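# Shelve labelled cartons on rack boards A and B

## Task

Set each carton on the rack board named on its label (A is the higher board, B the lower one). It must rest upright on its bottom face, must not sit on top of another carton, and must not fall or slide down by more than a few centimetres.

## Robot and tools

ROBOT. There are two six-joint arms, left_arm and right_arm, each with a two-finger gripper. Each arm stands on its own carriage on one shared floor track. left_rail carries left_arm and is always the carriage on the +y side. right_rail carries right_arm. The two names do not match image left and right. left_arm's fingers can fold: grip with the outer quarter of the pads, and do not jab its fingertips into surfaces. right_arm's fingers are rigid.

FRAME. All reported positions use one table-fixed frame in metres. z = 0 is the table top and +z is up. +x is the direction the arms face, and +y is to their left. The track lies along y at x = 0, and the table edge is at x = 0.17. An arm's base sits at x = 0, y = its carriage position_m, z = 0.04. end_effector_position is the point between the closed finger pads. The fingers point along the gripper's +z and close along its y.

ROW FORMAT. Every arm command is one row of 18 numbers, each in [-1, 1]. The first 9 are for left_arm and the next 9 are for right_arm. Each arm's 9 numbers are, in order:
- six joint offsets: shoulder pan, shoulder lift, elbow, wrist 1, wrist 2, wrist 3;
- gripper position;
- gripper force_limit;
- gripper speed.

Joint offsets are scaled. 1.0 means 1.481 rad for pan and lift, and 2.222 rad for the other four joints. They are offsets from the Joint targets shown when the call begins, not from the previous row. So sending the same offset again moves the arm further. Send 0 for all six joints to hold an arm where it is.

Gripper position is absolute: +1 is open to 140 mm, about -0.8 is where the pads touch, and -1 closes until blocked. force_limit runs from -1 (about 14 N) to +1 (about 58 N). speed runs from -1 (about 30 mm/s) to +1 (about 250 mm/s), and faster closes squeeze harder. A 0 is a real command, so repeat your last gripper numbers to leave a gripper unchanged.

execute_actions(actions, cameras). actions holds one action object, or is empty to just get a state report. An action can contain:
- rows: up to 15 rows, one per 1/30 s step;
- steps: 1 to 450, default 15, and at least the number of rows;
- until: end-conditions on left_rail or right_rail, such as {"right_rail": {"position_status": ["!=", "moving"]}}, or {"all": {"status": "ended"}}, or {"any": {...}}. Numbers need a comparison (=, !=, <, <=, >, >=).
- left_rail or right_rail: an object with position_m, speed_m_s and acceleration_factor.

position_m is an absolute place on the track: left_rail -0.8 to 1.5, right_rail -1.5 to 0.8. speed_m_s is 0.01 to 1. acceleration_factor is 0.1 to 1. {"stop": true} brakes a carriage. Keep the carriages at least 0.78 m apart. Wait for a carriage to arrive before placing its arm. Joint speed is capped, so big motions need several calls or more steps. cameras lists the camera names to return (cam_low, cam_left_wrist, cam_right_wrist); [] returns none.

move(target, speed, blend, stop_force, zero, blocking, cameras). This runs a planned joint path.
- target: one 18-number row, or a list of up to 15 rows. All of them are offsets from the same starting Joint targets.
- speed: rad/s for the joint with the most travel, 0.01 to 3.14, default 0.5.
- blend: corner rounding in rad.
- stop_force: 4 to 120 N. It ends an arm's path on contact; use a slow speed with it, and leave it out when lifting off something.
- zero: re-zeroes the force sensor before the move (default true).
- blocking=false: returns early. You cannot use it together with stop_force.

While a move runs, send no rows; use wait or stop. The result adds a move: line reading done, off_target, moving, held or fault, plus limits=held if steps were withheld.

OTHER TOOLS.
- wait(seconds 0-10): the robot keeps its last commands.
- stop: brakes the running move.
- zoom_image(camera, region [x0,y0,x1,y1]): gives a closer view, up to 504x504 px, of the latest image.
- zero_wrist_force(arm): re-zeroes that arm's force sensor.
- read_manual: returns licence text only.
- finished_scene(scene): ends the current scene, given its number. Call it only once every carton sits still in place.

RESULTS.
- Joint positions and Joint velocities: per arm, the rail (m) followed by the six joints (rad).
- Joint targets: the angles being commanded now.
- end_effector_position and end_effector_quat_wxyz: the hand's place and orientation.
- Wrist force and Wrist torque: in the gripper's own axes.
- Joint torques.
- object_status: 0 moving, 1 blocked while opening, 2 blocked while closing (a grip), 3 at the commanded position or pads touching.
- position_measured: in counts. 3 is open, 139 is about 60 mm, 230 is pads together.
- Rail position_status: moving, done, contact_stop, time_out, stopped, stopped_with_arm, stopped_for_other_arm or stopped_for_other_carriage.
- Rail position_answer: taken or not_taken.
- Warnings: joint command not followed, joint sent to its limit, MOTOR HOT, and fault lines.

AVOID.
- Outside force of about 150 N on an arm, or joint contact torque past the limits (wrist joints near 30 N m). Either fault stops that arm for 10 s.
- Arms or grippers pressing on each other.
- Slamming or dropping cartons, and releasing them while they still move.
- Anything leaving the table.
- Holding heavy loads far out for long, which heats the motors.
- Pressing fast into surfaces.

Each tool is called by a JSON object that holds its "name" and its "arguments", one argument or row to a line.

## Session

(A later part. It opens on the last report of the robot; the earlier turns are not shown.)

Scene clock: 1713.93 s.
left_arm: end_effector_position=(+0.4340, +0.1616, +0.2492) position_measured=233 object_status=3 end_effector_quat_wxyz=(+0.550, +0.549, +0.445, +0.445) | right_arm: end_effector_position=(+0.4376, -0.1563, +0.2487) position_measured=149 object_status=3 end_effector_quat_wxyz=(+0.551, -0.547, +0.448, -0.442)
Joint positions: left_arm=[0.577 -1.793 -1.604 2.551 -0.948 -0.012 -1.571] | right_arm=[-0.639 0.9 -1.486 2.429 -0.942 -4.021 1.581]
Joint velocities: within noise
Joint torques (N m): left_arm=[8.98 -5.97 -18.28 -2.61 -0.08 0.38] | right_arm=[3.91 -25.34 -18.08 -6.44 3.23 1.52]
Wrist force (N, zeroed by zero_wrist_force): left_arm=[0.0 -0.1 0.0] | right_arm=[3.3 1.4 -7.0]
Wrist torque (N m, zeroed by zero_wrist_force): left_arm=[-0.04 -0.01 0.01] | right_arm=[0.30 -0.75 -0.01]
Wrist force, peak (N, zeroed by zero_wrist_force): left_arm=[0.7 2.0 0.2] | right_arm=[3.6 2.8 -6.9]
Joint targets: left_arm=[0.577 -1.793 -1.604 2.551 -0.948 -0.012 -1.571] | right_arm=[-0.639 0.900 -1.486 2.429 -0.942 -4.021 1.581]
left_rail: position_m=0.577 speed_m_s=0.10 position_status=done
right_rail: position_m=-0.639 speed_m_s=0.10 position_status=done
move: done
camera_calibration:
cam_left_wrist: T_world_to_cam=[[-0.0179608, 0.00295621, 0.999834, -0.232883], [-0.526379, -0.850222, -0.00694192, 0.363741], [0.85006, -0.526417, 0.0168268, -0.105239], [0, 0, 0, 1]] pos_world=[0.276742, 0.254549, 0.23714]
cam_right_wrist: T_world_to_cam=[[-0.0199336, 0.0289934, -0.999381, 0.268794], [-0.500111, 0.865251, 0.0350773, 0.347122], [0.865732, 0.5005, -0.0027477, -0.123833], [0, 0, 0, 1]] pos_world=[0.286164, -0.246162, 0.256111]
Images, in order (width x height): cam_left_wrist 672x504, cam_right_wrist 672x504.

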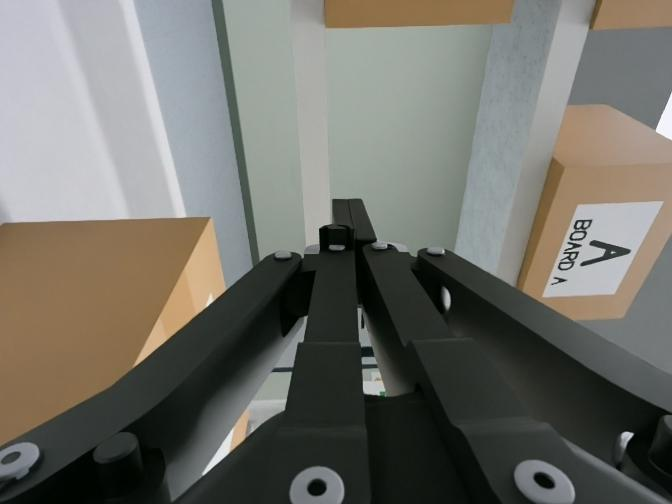

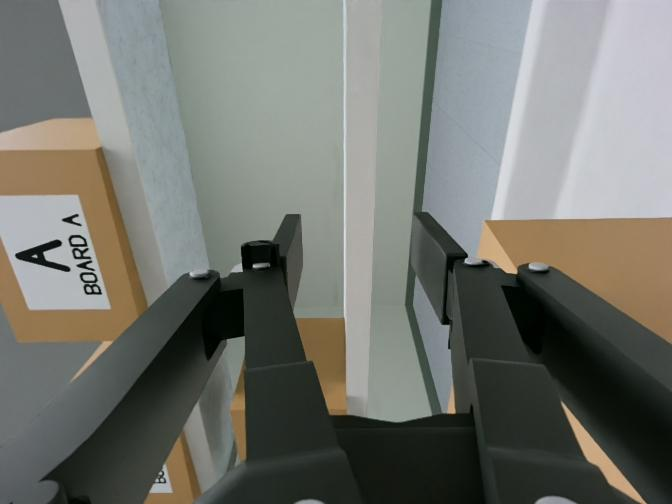

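{"name": "move", "arguments": {
  "target": [0,0.252635,0.026192,-0.194577,0,0,-1,-1,0,0,0.206859,0.021932,-0.159807,0,0,-0.157,0,0],
  "speed": 0.25,
  "cameras": []
}}

{"name": "zero_wrist_force", "arguments": {
  "arm": "left_arm"
}}

{"name": "zero_wrist_force", "arguments": {
  "arm": "right_arm"
}}

{"name": "execute_actions", "arguments": {
  "actions": [
    {"left_rail": {"position_m": 0.5457, "speed_m_s": 0.04}, "right_rail": {"position_m": -0.6138, "speed_m_s": 0.04}, "steps": 90, "until": {"all": {"status": "ended"}}}
  ],
  "cameras": ["cam_left_wrist", "cam_right_wrist"]
}}

Scene clock: 1743.10 s.
left_arm: end_effector_position=(+0.4340, +0.1616, +0.1171) position_measured=233 object_status=3 end_effector_quat_wxyz=(+0.550, +0.549, +0.445, +0.445) | right_arm: end_effector_position=(+0.4375, -0.1563, +0.1166) position_measured=149 object_status=3 end_effector_quat_wxyz=(+0.551, -0.547, +0.448, -0.442)
Joint positions: left_arm=[0.577 -1.793 -1.229 2.609 -1.38 -0.012 -1.571] | right_arm=[-0.639 0.9 -1.18 2.478 -1.297 -4.021 1.581]
Joint velocities: within noise
Joint torques (N m): left_arm=[9.95 -20.54 2.05 -2.12 1.43 0.58] | right_arm=[-10.08 -36.66 -5.23 -6.83 3.21 1.55]
Wrist force (N, zeroed by zero_wrist_force): left_arm=[-0.5 0.3 0.3] | right_arm=[3.4 1.6 -6.5]
Wrist torque (N m, zeroed by zero_wrist_force): left_arm=[0.05 0.11 0.01] | right_arm=[0.39 -0.79 -0.06]
Wrist force, peak (N, zeroed by zero_wrist_force): left_arm=[0.2 -0.9 0.3] | right_arm=[3.5 1.7 -7.0]
Joint targets: left_arm=[0.577 -1.793 -1.229 2.609 -1.380 -0.012 -1.571] | right_arm=[-0.639 0.900 -1.180 2.478 -1.297 -4.021 1.581]
left_rail: position_m=0.577 speed_m_s=0.10 position_status=done
right_rail: position_m=-0.639 speed_m_s=0.10 position_status=done
move: done
No camera images: "cameras" was empty.

Wrist force sensor zeroed.

Wrist force sensor zeroed.

Scene clock: 1744.20 s.
left_arm: end_effector_position=(+0.4340, +0.1305, +0.1170) position_measured=233 object_status=3 end_effector_quat_wxyz=(+0.550, +0.549, +0.445, +0.445) | right_arm: end_effector_position=(+0.4375, -0.1313, +0.1166) position_measured=149 object_status=3 end_effector_quat_wxyz=(+0.551, -0.547, +0.448, -0.442)
Joint positions: left_arm=[0.546 -1.793 -1.229 2.609 -1.38 -0.012 -1.571] | right_arm=[-0.614 0.9 -1.18 2.478 -1.297 -4.021 1.581]
Joint velocities: within noise
Joint torques (N m): left_arm=[6.49 -23.79 -19.74 -2.17 1.58 0.54] | right_arm=[-13.32 -40.76 -21.02 -5.79 2.73 1.52]
Wrist force (N, zeroed by zero_wrist_force): left_arm=[1.1 -0.5 -1.1] | right_arm=[0.7 0.1 -1.2]
Wrist torque (N m, zeroed by zero_wrist_force): left_arm=[-0.04 0.00 0.00] | right_arm=[0.01 0.10 0.03]
Wrist force, peak (N, zeroed by zero_wrist_force): left_arm=[1.6 -0.5 -1.5] | right_arm=[1.0 -0.2 -1.4]
Joint targets: left_arm=[0.546 -1.793 -1.229 2.609 -1.380 -0.012 -1.571] | right_arm=[-0.614 0.900 -1.180 2.478 -1.297 -4.021 1.581]
Tool commands: left_gripper/position=-1.0 left_gripper/force_limit=-1.0 left_gripper/speed=+0.0 right_gripper/position=-0.157 right_gripper/force_limit=+0.0 right_gripper/speed=+0.0
left_rail: position_m=0.546 speed_m_s=0.04 position_status=done
right_rail: position_m=-0.614 speed_m_s=0.04 position_status=done
camera_calibration:
cam_left_wrist: T_world_to_cam=[[-0.0179272, 0.0028174, 0.999835, -0.100591], [-0.526332, -0.85025, -0.00704135, 0.336385], [0.85009, -0.526372, 0.0167255, -0.119394], [0, 0, 0, 1]] pos_world=[0.276742, 0.22345, 0.10494]
cam_right_wrist: T_world_to_cam=[[-0.0200204, 0.0289438, -0.999381, 0.136062], [-0.500107, 0.865253, 0.0350778, 0.330074], [0.865732, 0.5005, -0.00284769, -0.13661], [0, 0, 0, 1]] pos_world=[0.286064, -0.221162, 0.12401]
Images, in order (width x height): cam_left_wrist 672x504, cam_right_wrist 672x504.

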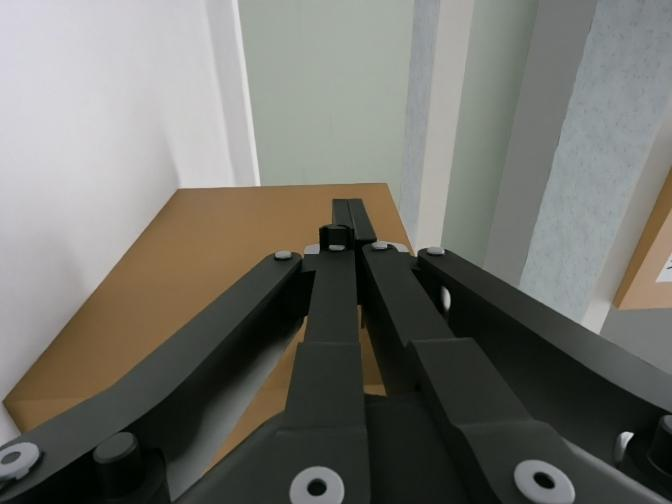

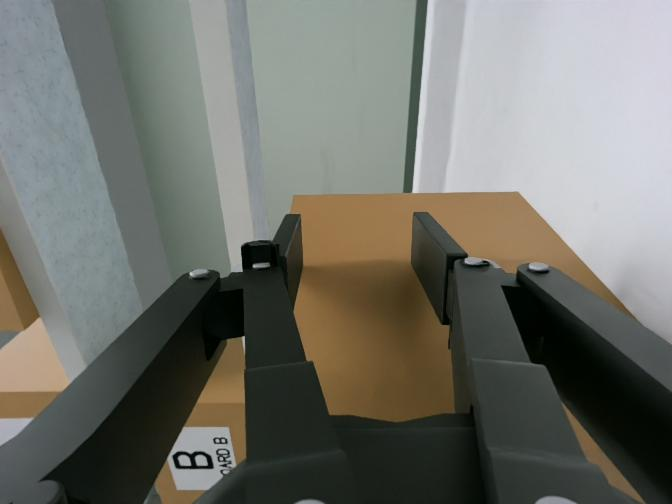

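{"name": "execute_actions", "arguments": {
  "actions": [
    {"left_rail": {"position_m": 0.5417, "speed_m_s": 0.02}, "right_rail": {"position_m": -0.6098, "speed_m_s": 0.02}, "steps": 45, "until": {"all": {"status": "ended"}}}
  ],
  "cameras": []
}}

{"name": "execute_actions", "arguments": {
  "actions": [
    {"left_rail": {"position_m": 0.5392}, "right_rail": {"position_m": -0.6073}, "steps": 45, "until": {"all": {"status": "ended"}}}
  ],
  "cameras": []
}}

Scene clock: 1749.80 s.
left_arm: end_effector_position=(+0.4340, +0.1266, +0.1170) position_measured=233 object_status=3 end_effector_quat_wxyz=(+0.550, +0.549, +0.445, +0.445) end_effector_velocity=(+0.000, +0.000, +0.000) end_effector_angular_velocity=(+0.000, +0.000, +0.000) | right_arm: end_effector_position=(+0.4376, -0.1274, +0.1166) position_measured=149 object_status=3 end_effector_quat_wxyz=(+0.551, -0.547, +0.448, -0.442) end_effector_velocity=(+0.000, +0.001, +0.000) end_effector_angular_velocity=(+0.000, +0.000, +0.000)
Joint positions: left_arm=[0.542 -1.793 -1.229 2.609 -1.38 -0.012 -1.571] | right_arm=[-0.61 0.9 -1.18 2.478 -1.297 -4.021 1.581]
Joint velocities: left_arm=[-0.001 0.001 -0.001 0.001 0 0.001 -0.001] | right_arm=[0.001 0.001 0.001 0 0 0.001 0.001]
Joint torques (N m): left_arm=[-1.58 -50.53 -18.72 -0.58 1.87 0.33] | right_arm=[-7.73 -60.37 -18.46 -3.99 -0.09 1.55]
Wrist force (N, zeroed by zero_wrist_force): left_arm=[18.7 1.5 -7.6] | right_arm=[13.5 -2.4 -5.4]
Wrist torque (N m, zeroed by zero_wrist_force): left_arm=[-0.11 0.57 -0.03] | right_arm=[0.08 0.31 0.16]
Wrist force, peak (N, zeroed by zero_wrist_force): left_arm=[18.7 1.5 -7.6] | right_arm=[13.5 -2.4 -5.4]
Joint targets: left_arm=[0.542 -1.793 -1.229 2.609 -1.380 -0.012 -1.571] | right_arm=[-0.610 0.900 -1.180 2.478 -1.297 -4.021 1.581]
Tool commands: left_gripper/position=-1.0 left_gripper/force_limit=-1.0 left_gripper/speed=+0.0 right_gripper/position=-0.157 right_gripper/force_limit=+0.0 right_gripper/speed=+0.0
left_rail: position_m=0.542 speed_m_s=0.02 position_status=done
right_rail: position_m=-0.610 speed_m_s=0.02 position_status=done
No camera images: "cameras" was empty.

Scene clock: 1750.23 s.
left_arm: end_effector_position=(+0.4341, +0.1244, +0.1170) position_measured=233 object_status=3 end_effector_quat_wxyz=(+0.550, +0.549, +0.445, +0.445) end_effector_velocity=(+0.000, -0.001, +0.000) end_effector_angular_velocity=(+0.001, +0.000, -0.001) | right_arm: end_effector_position=(+0.4376, -0.1251, +0.1166) position_measured=149 object_status=3 end_effector_quat_wxyz=(+0.551, -0.547, +0.448, -0.442) end_effector_velocity=(+0.001, +0.000, +0.001) end_effector_angular_velocity=(+0.003, -0.001, -0.001)
Joint positions: left_arm=[0.539 -1.793 -1.229 2.609 -1.38 -0.013 -1.571] | right_arm=[-0.607 0.9 -1.18 2.478 -1.297 -4.021 1.581]
Joint velocities: left_arm=[-0.001 -0.001 0 0 0.001 0 0] | right_arm=[0.001 -0.001 -0.001 0 -0.001 0 0.001]
Joint torques (N m): left_arm=[-6.32 -51.36 -39.14 -1.28 15.84 0.13] | right_arm=[10.14 -59.52 -27.7 -3.59 -13.02 1.59]
Wrist force (N, zeroed by zero_wrist_force): left_arm=[46.0 5.9 -18.4] | right_arm=[44.1 -10.7 -14.6]
Wrist torque (N m, zeroed by zero_wrist_force): left_arm=[-0.15 1.49 -0.10] | right_arm=[0.41 1.04 0.36]
Wrist force, peak (N, zeroed by zero_wrist_force): left_arm=[46.0 5.9 -18.4] | right_arm=[44.1 -10.7 -14.6]
Joint targets: left_arm=[0.539 -1.793 -1.229 2.609 -1.380 -0.012 -1.571] | right_arm=[-0.607 0.900 -1.180 2.478 -1.297 -4.021 1.581]
Tool commands: left_gripper/position=-1.0 left_gripper/force_limit=-1.0 left_gripper/speed=+0.0 right_gripper/position=-0.157 right_gripper/force_limit=+0.0 right_gripper/speed=+0.0
left_rail: position_m=0.539 speed_m_s=0.02 position_status=done
right_rail: position_m=-0.607 speed_m_s=0.02 position_status=done
No camera images: "cameras" was empty.

{"name": "execute_actions", "arguments": {
  "actions": [
    {"left_rail": {"position_m": 0.5387}, "right_rail": {"position_m": -0.6068}, "steps": 30, "until": {"all": {"status": "ended"}}}
  ],
  "cameras": []
}}

{"name": "move", "arguments": {
  "target": [0,-0.025477,-0.000672,0.017653,0,0,-1,-1,0,0,-0.020547,-0.000553,0.014248,0,0,-0.157,0,0],
  "speed": 0.03,
  "cameras": ["cam_left_wrist", "cam_right_wrist"]
}}

Scene clock: 1756.10 s.
left_arm: end_effector_position=(+0.4340, +0.1236, +0.1170) position_measured=233 object_status=3 end_effector_quat_wxyz=(+0.550, +0.549, +0.445, +0.445) | right_arm: end_effector_position=(+0.4375, -0.1244, +0.1166) position_measured=149 object_status=3 end_effector_quat_wxyz=(+0.551, -0.547, +0.448, -0.442)
Joint positions: left_arm=[0.539 -1.793 -1.229 2.609 -1.38 -0.012 -1.571] | right_arm=[-0.607 0.9 -1.18 2.478 -1.297 -4.021 1.581]
Joint velocities: within noise
Joint torques (N m): left_arm=[-33.81 -61.59 -53.59 -5.45 25.94 0.11] | right_arm=[30.02 -55.54 -39.08 -1.89 -24.18 1.39]
Wrist force (N, zeroed by zero_wrist_force): left_arm=[56.3 6.2 -20.8] | right_arm=[53.6 -13.3 -16.6]
Wrist torque (N m, zeroed by zero_wrist_force): left_arm=[-0.20 1.79 -0.11] | right_arm=[0.50 1.19 0.42]
Wrist force, peak (N, zeroed by zero_wrist_force): left_arm=[56.3 6.2 -20.8] | right_arm=[53.6 -13.3 -16.6]
Joint targets: left_arm=[0.539 -1.793 -1.229 2.609 -1.380 -0.012 -1.571] | right_arm=[-0.607 0.900 -1.180 2.478 -1.297 -4.021 1.581]
Tool commands: left_gripper/position=-1.0 left_gripper/force_limit=-1.0 left_gripper/speed=+0.0 right_gripper/position=-0.157 right_gripper/force_limit=+0.0 right_gripper/speed=+0.0
left_rail: position_m=0.539 speed_m_s=0.02 position_status=done
right_rail: position_m=-0.607 speed_m_s=0.02 position_status=done
No camera images: "cameras" was empty.

Scene clock: 1757.73 s.
left_arm: end_effector_position=(+0.4340, +0.1235, +0.1290) position_measured=233 object_status=3 end_effector_quat_wxyz=(+0.550, +0.549, +0.445, +0.445) | right_arm: end_effector_position=(+0.4375, -0.1243, +0.1285) position_measured=149 object_status=3 end_effector_quat_wxyz=(+0.551, -0.547, +0.448, -0.442)
Joint positions: left_arm=[0.539 -1.793 -1.267 2.608 -1.341 -0.012 -1.571] | right_arm=[-0.607 0.9 -1.21 2.476 -1.266 -4.021 1.581]
Joint velocities: within noise
Joint torques (N m): left_arm=[-34.91 -66.13 -59.24 -0.76 25.67 0.23] | right_arm=[29.87 -70.79 -49 -3.71 -24.25 1.46]
Wrist force (N, zeroed by zero_wrist_force): left_arm=[51.9 -10.9 -10.6] | right_arm=[53.0 6.1 -9.8]
Wrist torque (N m, zeroed by zero_wrist_force): left_arm=[0.18 1.82 0.11] | right_arm=[-0.16 1.24 0.41]
Wrist force, peak (N, zeroed by zero_wrist_force): left_arm=[56.5 5.7 -21.1] | right_arm=[53.8 -12.7 -16.9]
Joint targets: left_arm=[0.539 -1.793 -1.267 2.608 -1.341 -0.012 -1.571] | right_arm=[-0.607 0.900 -1.210 2.476 -1.265 -4.021 1.581]
left_rail: position_m=0.539 speed_m_s=0.02 position_status=done
right_rail: position_m=-0.607 speed_m_s=0.02 position_status=done
move: done
camera_calibration:
cam_left_wrist: T_world_to_cam=[[-0.0179295, 0.00281835, 0.999835, -0.112469], [-0.526377, -0.850222, -0.00704264, 0.330524], [0.850062, -0.526417, 0.0167276, -0.12326], [0, 0, 0, 1]] pos_world=[0.276742, 0.21645, 0.11684]
cam_right_wrist: T_world_to_cam=[[-0.0200204, 0.0289438, -0.999381, 0.147854], [-0.500107, 0.865253, 0.0350778, 0.323646], [0.865732, 0.5005, -0.00284769, -0.140166], [0, 0, 0, 1]] pos_world=[0.286164, -0.214162, 0.13601]
Images, in order (width x height): cam_left_wrist 672x504, cam_right_wrist 672x504.

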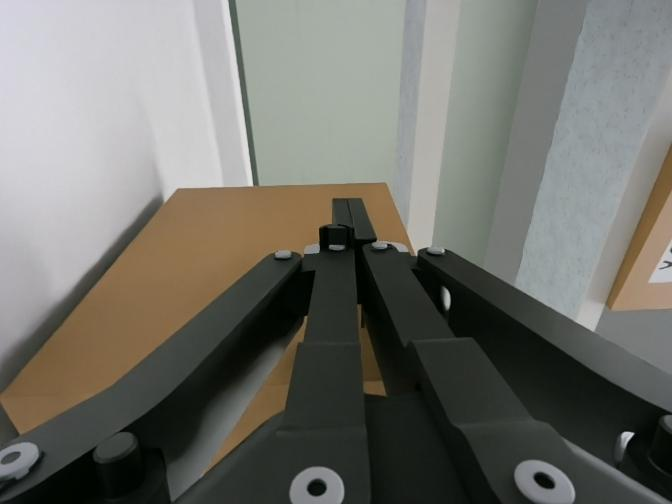

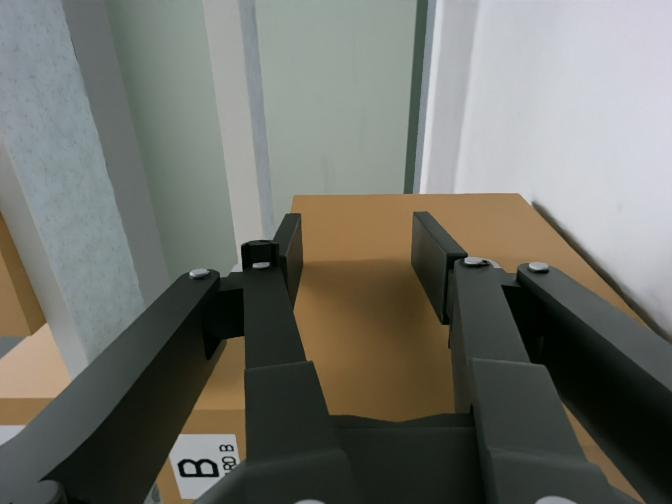

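{"name": "move", "arguments": {
  "target": [
    [0,-0.121275,-0.008678,0.089510,0,0,-1,-1,0,0,-0.098317,-0.007189,0.072719,0,0,-0.157,0,0],
    [0,-0.227159,-0.025520,0.176925,0,0,-1,-1,0,0,-0.186312,-0.021379,0.145559,0,0,-0.157,0,0],
    [0,-0.313708,-0.049284,0.258376,0,0,-1,-1,0,0,-0.261282,-0.041850,0.215999,0,0,-0.157,0,0],
    [0,-0.391793,-0.085102,0.346239,0,0,-1,-1,0,0,-0.332811,-0.073543,0.295367,0,0,-0.157,0,0]
  ],
  "speed": 0.16,
  "blend": 0.012,
  "cameras": []
}}

{"name": "move", "arguments": {
  "target": [
    [0.093361,0.023777,-0.010664,-0.005184,0.062227,0,-1,-1,0,-0.058190,0.017508,-0.009851,-0.001819,-0.038785,0,-0.157,0,0],
    [0.182349,0.053221,-0.024776,-0.010696,0.121539,0,-1,-1,0,-0.109910,0.039731,-0.022919,-0.003563,-0.073257,0,-0.157,0,0],
    [0.264960,0.086591,-0.042037,-0.015677,0.176600,0,-1,-1,0,-0.155419,0.065660,-0.038964,-0.004799,-0.103590,0,-0.157,0,0],
    [0.340201,0.122452,-0.062132,-0.019484,0.226750,0,-1,-1,0,-0.195221,0.094395,-0.057771,-0.005145,-0.130118,0,-0.157,0,0]
  ],
  "speed": 0.12,
  "blend": 0.012,
  "cameras": ["cam_left_wrist", "cam_right_wrist", "cam_low"]
}}

Scene clock: 1848.70 s.
left_arm: end_effector_position=(+0.4340, +0.1236, +0.3812) position_measured=233 object_status=3 end_effector_quat_wxyz=(+0.550, +0.549, +0.445, +0.445) | right_arm: end_effector_position=(+0.4376, -0.1242, +0.3805) position_measured=149 object_status=3 end_effector_quat_wxyz=(+0.551, -0.547, +0.448, -0.442)
Joint positions: left_arm=[0.539 -1.793 -1.847 2.419 -0.572 -0.012 -1.571] | right_arm=[-0.607 0.9 -1.703 2.313 -0.609 -4.021 1.581]
Joint velocities: within noise
Joint torques (N m): left_arm=[-36.8 -32.27 -79.23 -1.68 25.91 -0.05] | right_arm=[27.94 -37.24 -64.4 -3 -24.11 1.79]
Wrist force (N, zeroed by zero_wrist_force): left_arm=[51.9 -9.9 -10.4] | right_arm=[51.7 5.4 -8.9]
Wrist torque (N m, zeroed by zero_wrist_force): left_arm=[0.26 1.70 0.10] | right_arm=[-0.09 1.28 0.38]
Wrist force, peak (N, zeroed by zero_wrist_force): left_arm=[74.1 -11.3 -14.9] | right_arm=[75.0 6.2 -12.7]
Joint targets: left_arm=[0.539 -1.793 -1.847 2.419 -0.572 -0.012 -1.571] | right_arm=[-0.607 0.900 -1.703 2.313 -0.609 -4.021 1.581]
left_rail: position_m=0.539 speed_m_s=0.02 position_status=done
right_rail: position_m=-0.607 speed_m_s=0.02 position_status=done
move: done
No camera images: "cameras" was empty.

Scene clock: 1853.33 s.
left_arm: end_effector_position=(+0.6141, +0.1238, +0.3813) position_measured=233 object_status=3 end_effector_quat_wxyz=(+0.550, +0.549, +0.445, +0.445) | right_arm: end_effector_position=(+0.6175, -0.1243, +0.3805) position_measured=149 object_status=3 end_effector_quat_wxyz=(+0.551, -0.547, +0.448, -0.442)
Joint positions: left_arm=[0.539 -1.289 -1.666 2.281 -0.615 0.491 -1.571] | right_arm=[-0.607 0.611 -1.563 2.185 -0.621 -4.31 1.581]
Joint velocities: within noise
Joint torques (N m): left_arm=[-15.46 -8.11 -80.19 -13.18 25.33 0.02] | right_arm=[14.65 -31.36 -60.78 -14.11 -25.61 1.76]
Wrist force (N, zeroed by zero_wrist_force): left_arm=[47.0 -9.5 -9.7] | right_arm=[48.1 7.2 -8.2]
Wrist torque (N m, zeroed by zero_wrist_force): left_arm=[0.19 1.56 0.08] | right_arm=[-0.06 0.95 0.10]
Wrist force, peak (N, zeroed by zero_wrist_force): left_arm=[58.7 -11.1 -11.7] | right_arm=[59.3 6.4 -10.4]
Joint targets: left_arm=[0.539 -1.289 -1.666 2.281 -0.615 0.491 -1.571] | right_arm=[-0.607 0.611 -1.563 2.185 -0.621 -4.310 1.581]
left_rail: position_m=0.539 speed_m_s=0.02 position_status=done
right_rail: position_m=-0.607 speed_m_s=0.02 position_status=done
move: done
camera_calibration:
cam_left_wrist: T_world_to_cam=[[-0.0181828, 0.00297556, 0.99983, -0.361414], [-0.526258, -0.850296, -0.00703995, 0.427285], [0.85013, -0.526297, 0.0170267, -0.280724], [0, 0, 0, 1]] pos_world=[0.456943, 0.216649, 0.36914]
cam_right_wrist: T_world_to_cam=[[-0.020117, 0.0291198, -0.999373, 0.403282], [-0.50003, 0.865289, 0.0352783, 0.404723], [0.865774, 0.500427, -0.00284626, -0.295316], [0, 0, 0, 1]] pos_world=[0.466164, -0.214162, 0.387911]

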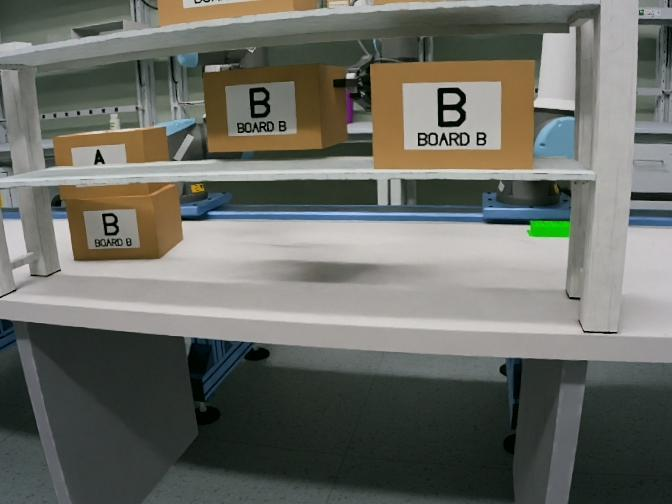

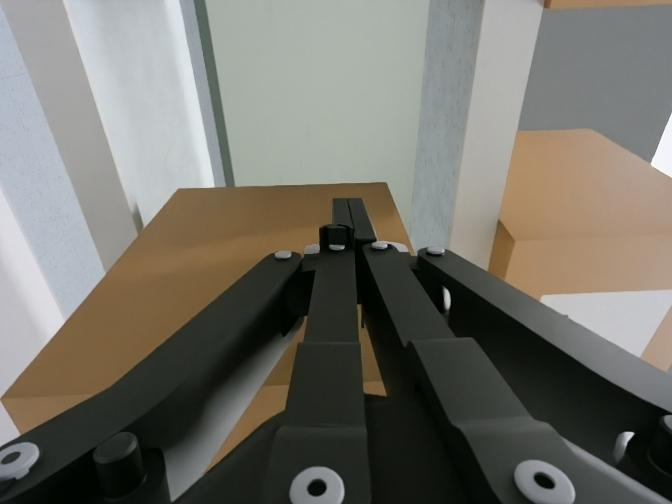

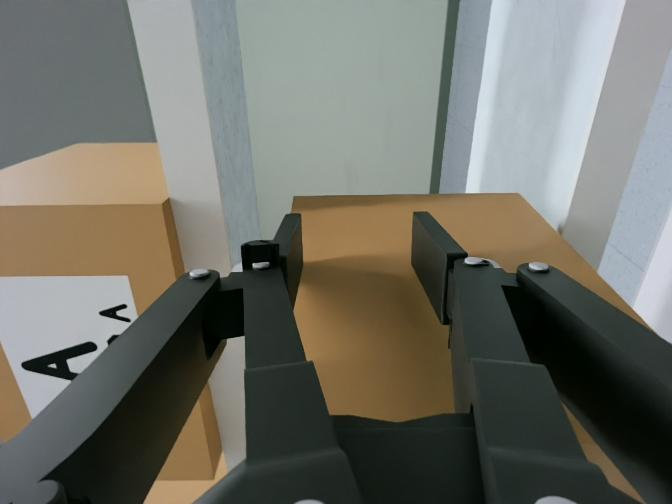

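{"name": "move", "arguments": {
  "target": [
    [0.067687,0.037329,-0.022672,-0.002208,0.045114,0,-1,-1,0,-0.034728,0.030829,-0.021360,0.000812,-0.023147,0,-0.157,0,0],
    [0.128126,0.075401,-0.047651,-0.002605,0.085397,0,-1,-1,0,-0.065034,0.063161,-0.045086,0.002988,-0.043346,0,-0.157,0,0],
    [0.184145,0.115512,-0.076006,-0.000985,0.122736,0,-1,-1,0,-0.092631,0.098109,-0.072233,0.006842,-0.061740,0,-0.157,0,0]
  ],
  "speed": [0.12,0.1,0.09],
  "blend": 0.012,
  "cameras": ["cam_low"]
}}

Scene clock: 1905.80 s.
left_arm: end_effector_position=(+0.7512, +0.1239, +0.3813) position_measured=233 object_status=3 end_effector_quat_wxyz=(+0.550, +0.549, +0.445, +0.445) | right_arm: end_effector_position=(+0.7545, -0.1243, +0.3804) position_measured=149 object_status=3 end_effector_quat_wxyz=(+0.551, -0.547, +0.448, -0.442)
Joint positions: left_arm=[0.539 -1.016 -1.495 2.112 -0.617 0.764 -1.571] | right_arm=[-0.607 0.474 -1.418 2.024 -0.605 -4.447 1.581]
Joint velocities: within noise
Joint torques (N m): left_arm=[-22.75 -30.27 -78.1 -3.64 25.16 -0.17] | right_arm=[23.81 -43.47 -58.21 -3.06 -25.21 2.05]
Wrist force (N, zeroed by zero_wrist_force): left_arm=[46.2 -8.6 -9.5] | right_arm=[47.0 7.5 -8.6]
Wrist torque (N m, zeroed by zero_wrist_force): left_arm=[0.15 1.51 0.08] | right_arm=[-0.19 0.98 -0.06]
Wrist force, peak (N, zeroed by zero_wrist_force): left_arm=[53.8 -9.3 -11.0] | right_arm=[54.8 7.3 -9.0]
Joint targets: left_arm=[0.539 -1.016 -1.495 2.112 -0.617 0.764 -1.571] | right_arm=[-0.607 0.474 -1.418 2.024 -0.605 -4.447 1.581]
left_rail: position_m=0.539 speed_m_s=0.02 position_status=done
right_rail: position_m=-0.607 speed_m_s=0.02 position_status=done
move: done
Images, in order (width x height): cam_low 672x504.

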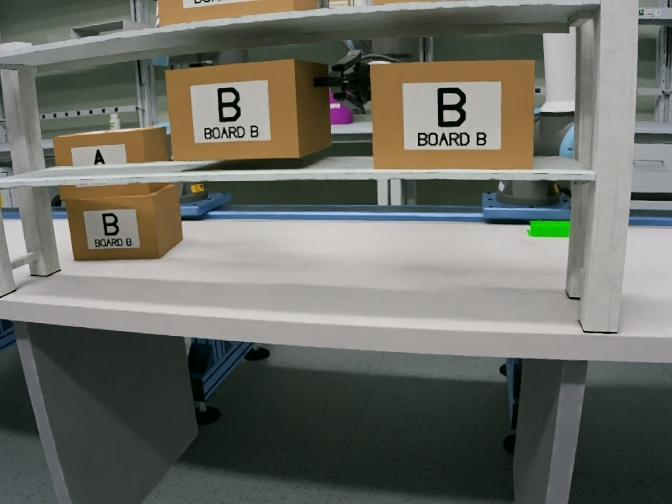

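{"name": "move", "arguments": {
  "target": [0,0.009116,0.004951,-0.011026,0,0,-1,-1,0,0,0.008535,0.004715,-0.010404,0,0,-0.157,0,0],
  "speed": 0.03,
  "cameras": []
}}

{"name": "move", "arguments": {
  "target": [0,0.011099,0.005541,-0.012938,0,0,-1,-1,0,0,0.010364,0.005268,-0.012176,0,0,-0.157,0,0],
  "speed": 0.01,
  "stop_force": 5,
  "cameras": ["cam_low"]
}}

Scene clock: 1936.13 s.
left_arm: end_effector_position=(+0.7513, +0.1239, +0.3694) position_measured=233 object_status=3 end_effector_quat_wxyz=(+0.550, +0.549, +0.445, +0.445) | right_arm: end_effector_position=(+0.7546, -0.1244, +0.3685) position_measured=149 object_status=3 end_effector_quat_wxyz=(+0.551, -0.547, +0.448, -0.442)
Joint positions: left_arm=[0.539 -1.016 -1.481 2.123 -0.642 0.764 -1.571] | right_arm=[-0.607 0.474 -1.405 2.035 -0.628 -4.447 1.581]
Joint velocities: within noise
Joint torques (N m): left_arm=[-25.02 -29.08 -56.06 -13.84 24.4 0.28] | right_arm=[21.26 -49.76 -42.33 -14.08 -24.17 1.93]
Wrist force (N, zeroed by zero_wrist_force): left_arm=[45.2 -8.8 -9.4] | right_arm=[46.1 7.7 -8.2]
Wrist torque (N m, zeroed by zero_wrist_force): left_arm=[0.15 1.53 0.09] | right_arm=[-0.13 0.97 -0.04]
Wrist force, peak (N, zeroed by zero_wrist_force): left_arm=[46.6 -8.0 -9.5] | right_arm=[47.4 7.1 -8.7]
Joint targets: left_arm=[0.539 -1.016 -1.481 2.123 -0.642 0.764 -1.571] | right_arm=[-0.607 0.474 -1.405 2.035 -0.629 -4.447 1.581]
left_rail: position_m=0.539 speed_m_s=0.02 position_status=done
right_rail: position_m=-0.607 speed_m_s=0.02 position_status=done
move: done
No camera images: "cameras" was empty.

Scene clock: 1938.30 s.
left_arm: end_effector_position=(+0.7514, +0.1239, +0.3623) position_measured=233 object_status=3 end_effector_quat_wxyz=(+0.550, +0.549, +0.445, +0.445) | right_arm: end_effector_position=(+0.7547, -0.1244, +0.3611) position_measured=149 object_status=3 end_effector_quat_wxyz=(+0.551, -0.547, +0.448, -0.442)
Joint positions: left_arm=[0.539 -1.016 -1.473 2.129 -0.656 0.764 -1.571] | right_arm=[-0.607 0.474 -1.397 2.041 -0.643 -4.447 1.581]
Joint velocities: within noise
Joint torques (N m): left_arm=[-24.86 -68.27 -75.98 -3.03 24.14 0.17] | right_arm=[22.69 -69.68 -54.85 -2.19 -24 2]
Wrist force (N, zeroed by zero_wrist_force): left_arm=[47.6 -6.1 -9.4] | right_arm=[48.4 3.4 -8.5]
Wrist torque (N m, zeroed by zero_wrist_force): left_arm=[0.06 1.61 0.05] | right_arm=[-0.45 1.05 0.10]
Wrist force, peak (N, zeroed by zero_wrist_force): left_arm=[48.3 -4.5 -8.6] | right_arm=[49.2 2.1 -8.1]
Joint targets: left_arm=[0.539 -1.016 -1.473 2.129 -0.656 0.764 -1.571] | right_arm=[-0.607 0.474 -1.397 2.041 -0.643 -4.447 1.581]
left_rail: position_m=0.539 speed_m_s=0.02 position_status=done
right_rail: position_m=-0.607 speed_m_s=0.02 position_status=done
move: contact (left_arm, right_arm); left_arm: the wrist 1 is farthest, 0.015 rad from its target; right_arm: the wrist 1 is farthest, 0.013 rad from its target
Images, in order (width x height): cam_low 672x504.

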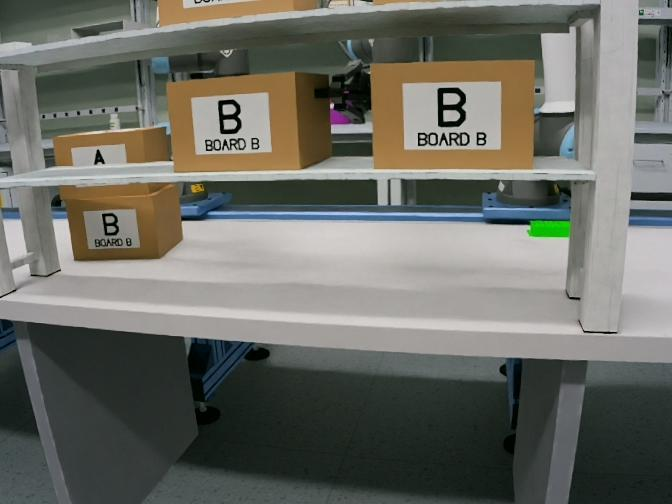

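{"name": "move", "arguments": {
  "target": [0,0.000713,0.000356,-0.000832,0,0,-1,-1,0,0,0.000518,0.000263,-0.000609,0,0,-0.157,0,0],
  "speed": 0.02,
  "cameras": []
}}

Scene clock: 1945.00 s.
left_arm: end_effector_position=(+0.7514, +0.1238, +0.3617) position_measured=233 object_status=3 end_effector_quat_wxyz=(+0.550, +0.549, +0.445, +0.445) | right_arm: end_effector_position=(+0.7547, -0.1243, +0.3606) position_measured=149 object_status=3 end_effector_quat_wxyz=(+0.552, -0.547, +0.448, -0.442)
Joint positions: left_arm=[0.539 -1.016 -1.472 2.129 -0.658 0.764 -1.571] | right_arm=[-0.607 0.474 -1.397 2.041 -0.644 -4.447 1.581]
Joint velocities: within noise
Joint torques (N m): left_arm=[-27.03 -21.86 -48.56 -10.49 24.27 0.3] | right_arm=[26.99 -40.42 -35.56 -10.7 -23.74 1.91]
Wrist force (N, zeroed by zero_wrist_force): left_arm=[49.1 1.8 -6.9] | right_arm=[49.5 -0.6 -6.1]
Wrist torque (N m, zeroed by zero_wrist_force): left_arm=[-0.08 1.72 -0.05] | right_arm=[-0.66 1.02 0.16]
Wrist force, peak (N, zeroed by zero_wrist_force): left_arm=[50.2 0.0 -7.4] | right_arm=[49.0 4.7 -9.5]
Joint targets: left_arm=[0.539 -1.016 -1.472 2.129 -0.658 0.764 -1.571] | right_arm=[-0.607 0.474 -1.396 2.041 -0.644 -4.447 1.581]
left_rail: position_m=0.539 speed_m_s=0.02 position_status=done
right_rail: position_m=-0.607 speed_m_s=0.02 position_status=done
move: done
No camera images: "cameras" was empty.

{"name": "execute_actions", "arguments": {
  "actions": [
    {"left_rail":{"position_m":0.5607,"speed_m_s":0.03},"right_rail":{"position_m":-0.6288,"speed_m_s":0.03},"steps":90,"until":{"all":{"status":"ended"}}}
  ],
  "cameras": ["cam_low"]
}}

Scene clock: 1959.03 s.
left_arm: end_effector_position=(+0.7514, +0.1459, +0.3615) position_measured=233 object_status=3 end_effector_quat_wxyz=(+0.550, +0.549, +0.445, +0.445) | right_arm: end_effector_position=(+0.7547, -0.1464, +0.3605) position_measured=149 object_status=3 end_effector_quat_wxyz=(+0.552, -0.547, +0.448, -0.442)
Joint positions: left_arm=[0.561 -1.016 -1.472 2.129 -0.658 0.764 -1.571] | right_arm=[-0.629 0.474 -1.396 2.041 -0.644 -4.447 1.581]
Joint velocities: within noise
Joint torques (N m): left_arm=[8.83 -59.14 -47.16 -1.66 -2.39 0.41] | right_arm=[-15.31 -60.49 -37.33 -4.27 3 1.7]
Wrist force (N, zeroed by zero_wrist_force): left_arm=[0.7 0.1 0.0] | right_arm=[3.8 -5.4 -0.6]
Wrist torque (N m, zeroed by zero_wrist_force): left_arm=[0.02 -0.13 0.01] | right_arm=[-1.26 -0.89 0.00]
Wrist force, peak (N, zeroed by zero_wrist_force): left_arm=[50.0 4.1 -5.8] | right_arm=[49.4 -0.6 -5.9]
Joint targets: left_arm=[0.561 -1.016 -1.472 2.129 -0.658 0.764 -1.571] | right_arm=[-0.629 0.474 -1.396 2.041 -0.644 -4.447 1.581]
Tool commands: left_gripper/position=-1.0 left_gripper/force_limit=-1.0 left_gripper/speed=+0.0 right_gripper/position=-0.157 right_gripper/force_limit=+0.0 right_gripper/speed=+0.0
left_rail: position_m=0.561 speed_m_s=0.03 position_status=done
right_rail: position_m=-0.629 speed_m_s=0.03 position_status=done
Images, in order (width x height): cam_low 672x504.

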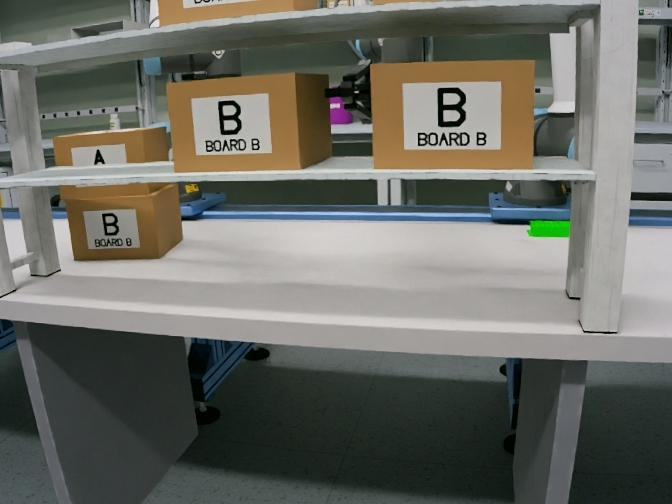

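{"name": "move", "arguments": {
  "target": [
    [-0.056019,-0.055678,0.020825,0.016735,-0.037339,0,-1,-1,0,0.027597,-0.049889,0.019436,0.013366,0.018394,0,-0.157,0,0],
    [-0.116458,-0.093750,0.045804,0.017132,-0.077622,0,-1,-1,0,0.057903,-0.082221,0.043162,0.011190,0.038593,0,-0.157,0,0],
    [-0.184145,-0.131079,0.068476,0.019340,-0.122736,0,-1,-1,0,0.092631,-0.113050,0.064522,0.010378,0.061740,0,-0.157,0,0],
    [-0.509543,-0.325531,0.065558,0.151863,-0.438590,0,-1,-1,0,0.131546,-0.279308,0.062801,0.122912,-0.011292,0,-0.157,0,0]
  ],
  "speed": [0.12,0.2,0.25,0.5],
  "blend": 0.012,
  "cameras": ["cam_low"]
}}

{"name": "execute_actions", "arguments": {
  "actions": [
    {"right_rail":{"position_m":-1.1697,"speed_m_s":0.4},"steps":20}
  ],
  "cameras": []
}}

{"name": "execute_actions", "arguments": {
  "actions": [
    {"left_rail":{"position_m":0.0155,"speed_m_s":0.4},"steps":150,"until":{"all":{"status":"ended"}}}
  ],
  "cameras": ["cam_low","cam_left_wrist","cam_right_wrist"]
}}

Scene clock: 2054.17 s.
left_arm: end_effector_position=(+0.4491, +0.2228, +0.4888) position_measured=233 object_status=3 end_effector_quat_wxyz=(+0.498, +0.497, +0.503, +0.503) | right_arm: end_effector_position=(+0.5059, -0.1103, +0.4892) position_measured=149 object_status=3 end_effector_quat_wxyz=(+0.597, -0.593, +0.385, -0.379)
Joint positions: left_arm=[0.561 -1.771 -1.954 2.275 -0.32 -0.21 -1.571] | right_arm=[-0.629 0.669 -1.81 2.181 -0.371 -4.472 1.581]
Joint velocities: within noise
Joint torques (N m): left_arm=[-14.92 -30.16 -55.83 3.92 -1.8 0.11] | right_arm=[11.47 -37.91 -48.6 0.65 -2.78 1.86]
Wrist force (N, zeroed by zero_wrist_force): left_arm=[0.2 -0.2 -0.3] | right_arm=[3.7 -5.6 0.2]
Wrist torque (N m, zeroed by zero_wrist_force): left_arm=[-0.03 -0.05 -0.03] | right_arm=[-1.37 -0.85 -0.04]
Wrist force, peak (N, zeroed by zero_wrist_force): left_arm=[1.0 -1.3 -0.2] | right_arm=[3.5 -6.6 -0.5]
Joint targets: left_arm=[0.561 -1.771 -1.954 2.275 -0.320 -0.210 -1.571] | right_arm=[-0.629 0.669 -1.810 2.181 -0.371 -4.472 1.581]
left_rail: position_m=0.561 speed_m_s=0.03 position_status=done
right_rail: position_m=-0.629 speed_m_s=0.03 position_status=done
move: done
Images, in order (width x height): cam_low 672x504.

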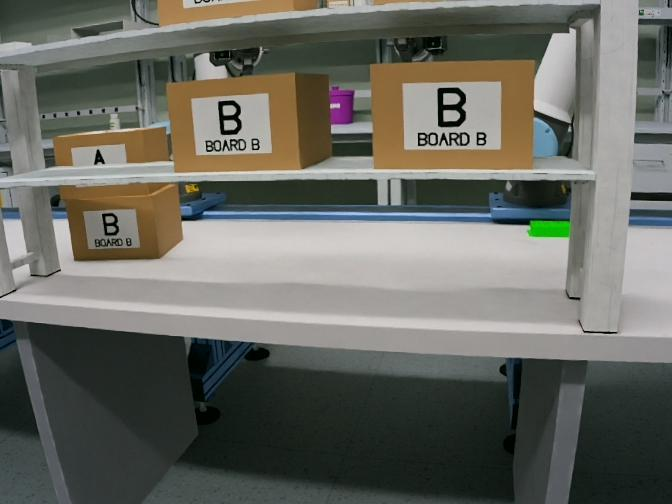

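Scene clock: 2056.40 s.
left_arm: end_effector_position=(+0.4491, +0.2229, +0.4889) position_measured=233 object_status=3 end_effector_quat_wxyz=(+0.497, +0.497, +0.503, +0.503) | right_arm: end_effector_position=(+0.5058, -0.6511, +0.4892) position_measured=149 object_status=3 end_effector_quat_wxyz=(+0.597, -0.593, +0.385, -0.379) end_effector_velocity=(+0.000, -0.001, +0.000) end_effector_angular_velocity=(+0.003, +0.001, +0.000)
Joint positions: left_arm=[0.561 -1.771 -1.954 2.275 -0.32 -0.21 -1.571] | right_arm=[-1.17 0.669 -1.81 2.181 -0.371 -4.473 1.581]
Joint velocities: left_arm=[within noise] | right_arm=[-0.001 0 0 0 0 0 0.003]
Joint torques (N m): left_arm=[-12.68 -32.22 -54.07 3.02 -2.06 0.2] | right_arm=[6.28 -23.98 -37.73 -0.26 1.61 1.83]
Wrist force (N, zeroed by zero_wrist_force): left_arm=[0.1 -0.2 -0.3] | right_arm=[3.8 -5.8 0.2]
Wrist torque (N m, zeroed by zero_wrist_force): left_arm=[-0.05 -0.03 -0.03] | right_arm=[-1.40 -0.88 -0.04]
Wrist force, peak (N, zeroed by zero_wrist_force): left_arm=[0.7 -0.5 -0.4] | right_arm=[5.1 -6.2 -0.1]
Joint targets: left_arm=[0.561 -1.771 -1.954 2.275 -0.320 -0.210 -1.571] | right_arm=[-1.170 0.669 -1.810 2.181 -0.371 -4.472 1.581]
Tool commands: left_gripper/position=-1.0 left_gripper/force_limit=-1.0 left_gripper/speed=+0.0 right_gripper/position=-0.157 right_gripper/force_limit=+0.0 right_gripper/speed=+0.0
left_rail: position_m=0.561 speed_m_s=0.03 position_status=done
right_rail: position_m=-1.170 speed_m_s=0.40 position_status=done
No camera images: "cameras" was empty.

Scene clock: 2058.63 s.
left_arm: end_effector_position=(+0.4491, -0.3222, +0.4889) position_measured=233 object_status=3 end_effector_quat_wxyz=(+0.497, +0.497, +0.503, +0.503) end_effector_velocity=(+0.000, -0.003, -0.001) end_effector_angular_velocity=(+0.002, +0.000, -0.002) | right_arm: end_effector_position=(+0.5058, -0.6512, +0.4892) position_measured=149 object_status=3 end_effector_quat_wxyz=(+0.597, -0.593, +0.385, -0.379)
Joint positions: left_arm=[0.016 -1.771 -1.954 2.275 -0.32 -0.21 -1.571] | right_arm=[-1.17 0.669 -1.81 2.181 -0.371 -4.472 1.581]
Joint velocities: left_arm=[-0.001 -0.001 0.002 0 -0.001 0.001 0] | right_arm=[within noise]
Joint torques (N m): left_arm=[-10.33 8.14 -52.18 2.38 0.62 0.13] | right_arm=[1.91 -13.27 -34.49 -1.18 2.94 1.94]
Wrist force (N, zeroed by zero_wrist_force): left_arm=[0.3 -0.2 -0.2] | right_arm=[3.6 -5.7 0.2]
Wrist torque (N m, zeroed by zero_wrist_force): left_arm=[-0.05 -0.08 -0.02] | right_arm=[-1.39 -0.83 -0.03]
Wrist force, peak (N, zeroed by zero_wrist_force): left_arm=[2.5 -0.5 -0.3] | right_arm=[4.2 -6.1 0.0]
Joint targets: left_arm=[0.015 -1.771 -1.954 2.275 -0.320 -0.210 -1.571] | right_arm=[-1.170 0.669 -1.810 2.181 -0.371 -4.472 1.581]
Tool commands: left_gripper/position=-1.0 left_gripper/force_limit=-1.0 left_gripper/speed=+0.0 right_gripper/position=-0.157 right_gripper/force_limit=+0.0 right_gripper/speed=+0.0
left_rail: position_m=0.016 position_m_goal=0.015 speed_m_s=0.40 position_status=done
right_rail: position_m=-1.170 speed_m_s=0.40 position_status=done
camera_calibration:
cam_left_wrist: T_world_to_cam=[[-0.0181567, -0.0018879, 0.999833, -0.472261], [-0.328201, -0.944576, -0.00774362, -0.156944], [0.944433, -0.328287, 0.0165308, -0.355156], [0, 0, 0, 1]] pos_world=[0.275337, -0.26573, 0.476838]
cam_right_wrist: T_world_to_cam=[[-0.0251662, 0.0249112, -0.999373, 0.524839], [-0.676792, 0.735324, 0.0353723, 0.805645], [0.735744, 0.677258, -0.00164562, 0.245787], [0, 0, 0, 1]] pos_world=[0.377626, -0.771945, 0.496417]

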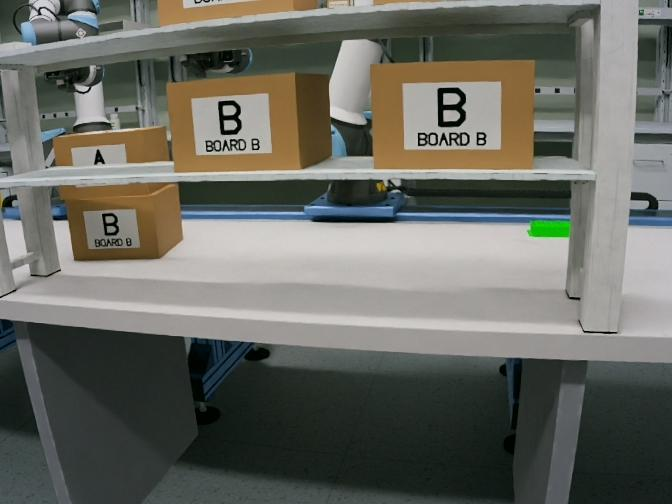

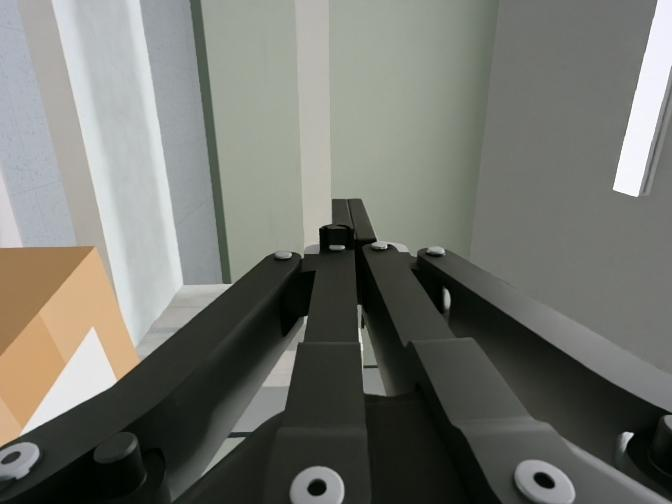

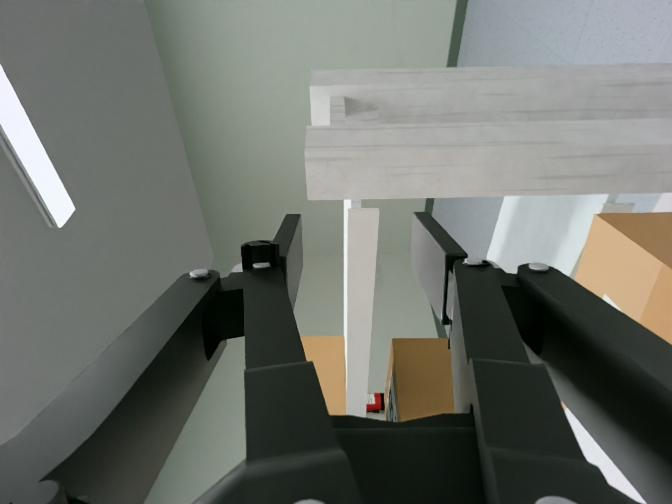

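{"name": "move", "arguments": {
  "target": [0,0.083168,0.071492,-0.126925,0,0,-1,-1,0,0,0.082396,0.065259,-0.120177,0,0,-0.157,0,0],
  "speed": 0.3,
  "cameras": ["cam_left_wrist","cam_right_wrist"]
}}

{"name": "zoom_image", "arguments": {
  "camera": "cam_left_wrist",
  "region": [0, 200, 336, 504]
}}

{"name": "zoom_image", "arguments": {
  "camera": "cam_right_wrist",
  "region": [336, 160, 672, 464]
}}

Scene clock: 2084.17 s.
left_arm: end_effector_position=(+0.4491, -0.3223, +0.3690) position_measured=233 object_status=3 end_effector_quat_wxyz=(+0.497, +0.497, +0.503, +0.503) | right_arm: end_effector_position=(+0.5059, -0.6512, +0.3693) position_measured=149 object_status=3 end_effector_quat_wxyz=(+0.597, -0.593, +0.385, -0.379)
Joint positions: left_arm=[0.015 -1.771 -1.831 2.434 -0.602 -0.21 -1.571] | right_arm=[-1.17 0.669 -1.688 2.326 -0.638 -4.472 1.581]
Joint velocities: within noise
Joint torques (N m): left_arm=[4.24 4.19 -28.59 -1.79 1.51 0.39] | right_arm=[-7.04 -16.39 -26.89 -7.27 2.96 1.73]
Wrist force (N, zeroed by zero_wrist_force): left_arm=[0.6 0.0 -0.1] | right_arm=[3.3 -5.5 0.8]
Wrist torque (N m, zeroed by zero_wrist_force): left_arm=[0.01 -0.12 -0.01] | right_arm=[-1.30 -0.80 -0.06]
Wrist force, peak (N, zeroed by zero_wrist_force): left_arm=[0.7 -1.5 -0.4] | right_arm=[3.8 -7.4 0.0]
Joint targets: left_arm=[0.015 -1.771 -1.831 2.434 -0.602 -0.210 -1.571] | right_arm=[-1.170 0.669 -1.688 2.326 -0.638 -4.472 1.581]
left_rail: position_m=0.015 speed_m_s=0.40 position_status=done
right_rail: position_m=-1.170 speed_m_s=0.40 position_status=done
move: done
camera_calibration:
cam_left_wrist: T_world_to_cam=[[-0.0181567, -0.0018879, 0.999833, -0.352382], [-0.328201, -0.944576, -0.00774362, -0.158061], [0.944433, -0.328287, 0.0165308, -0.353239], [0, 0, 0, 1]] pos_world=[0.275337, -0.26593, 0.356938]
cam_right_wrist: T_world_to_cam=[[-0.0251662, 0.0249112, -0.999373, 0.405016], [-0.676792, 0.735324, 0.0353723, 0.809953], [0.735744, 0.677258, -0.00164562, 0.245516], [0, 0, 0, 1]] pos_world=[0.377726, -0.771945, 0.376517]
Images, in order (width x height): cam_left_wrist 672x504, cam_right_wrist 672x504.

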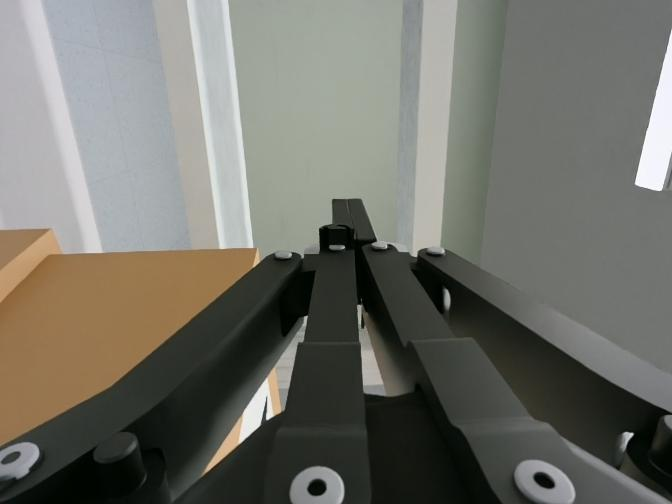

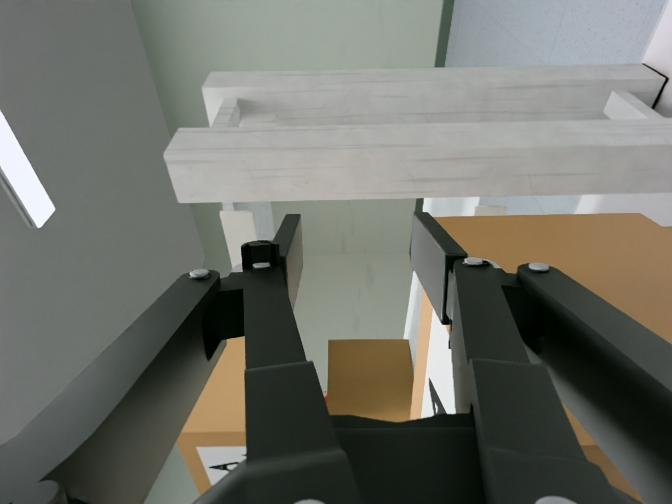

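Scaled by 1.500.

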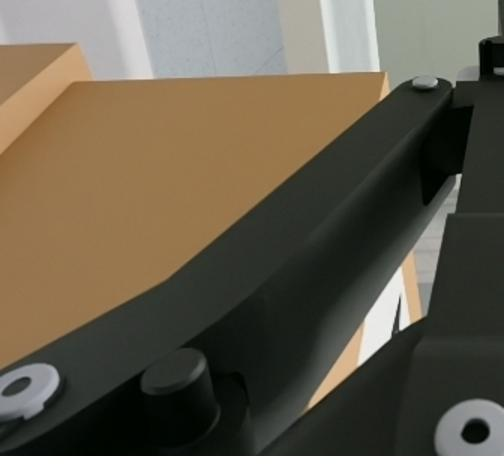

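Scaled by 1.500.

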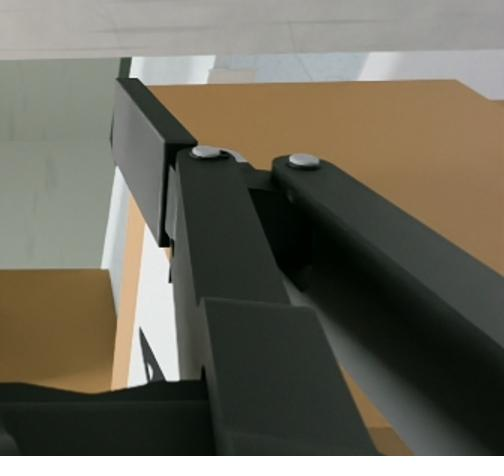

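{"name": "zoom_image", "arguments": {
  "camera": "cam_right_wrist",
  "region": [572, 170, 672, 245]
}}

{"name": "zoom_image", "arguments": {
  "camera": "cam_left_wrist",
  "region": [0, 210, 100, 285]
}}

Scaled by 5.040.

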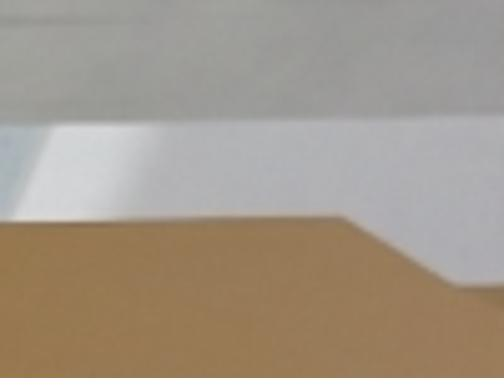

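Scaled by 5.040.

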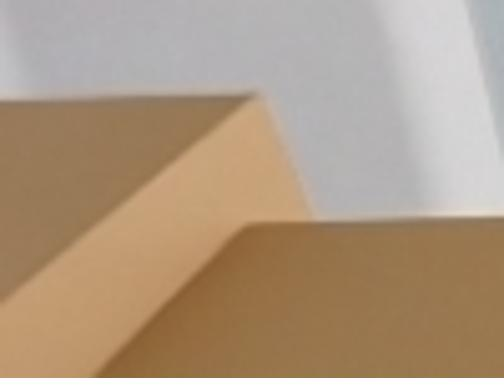

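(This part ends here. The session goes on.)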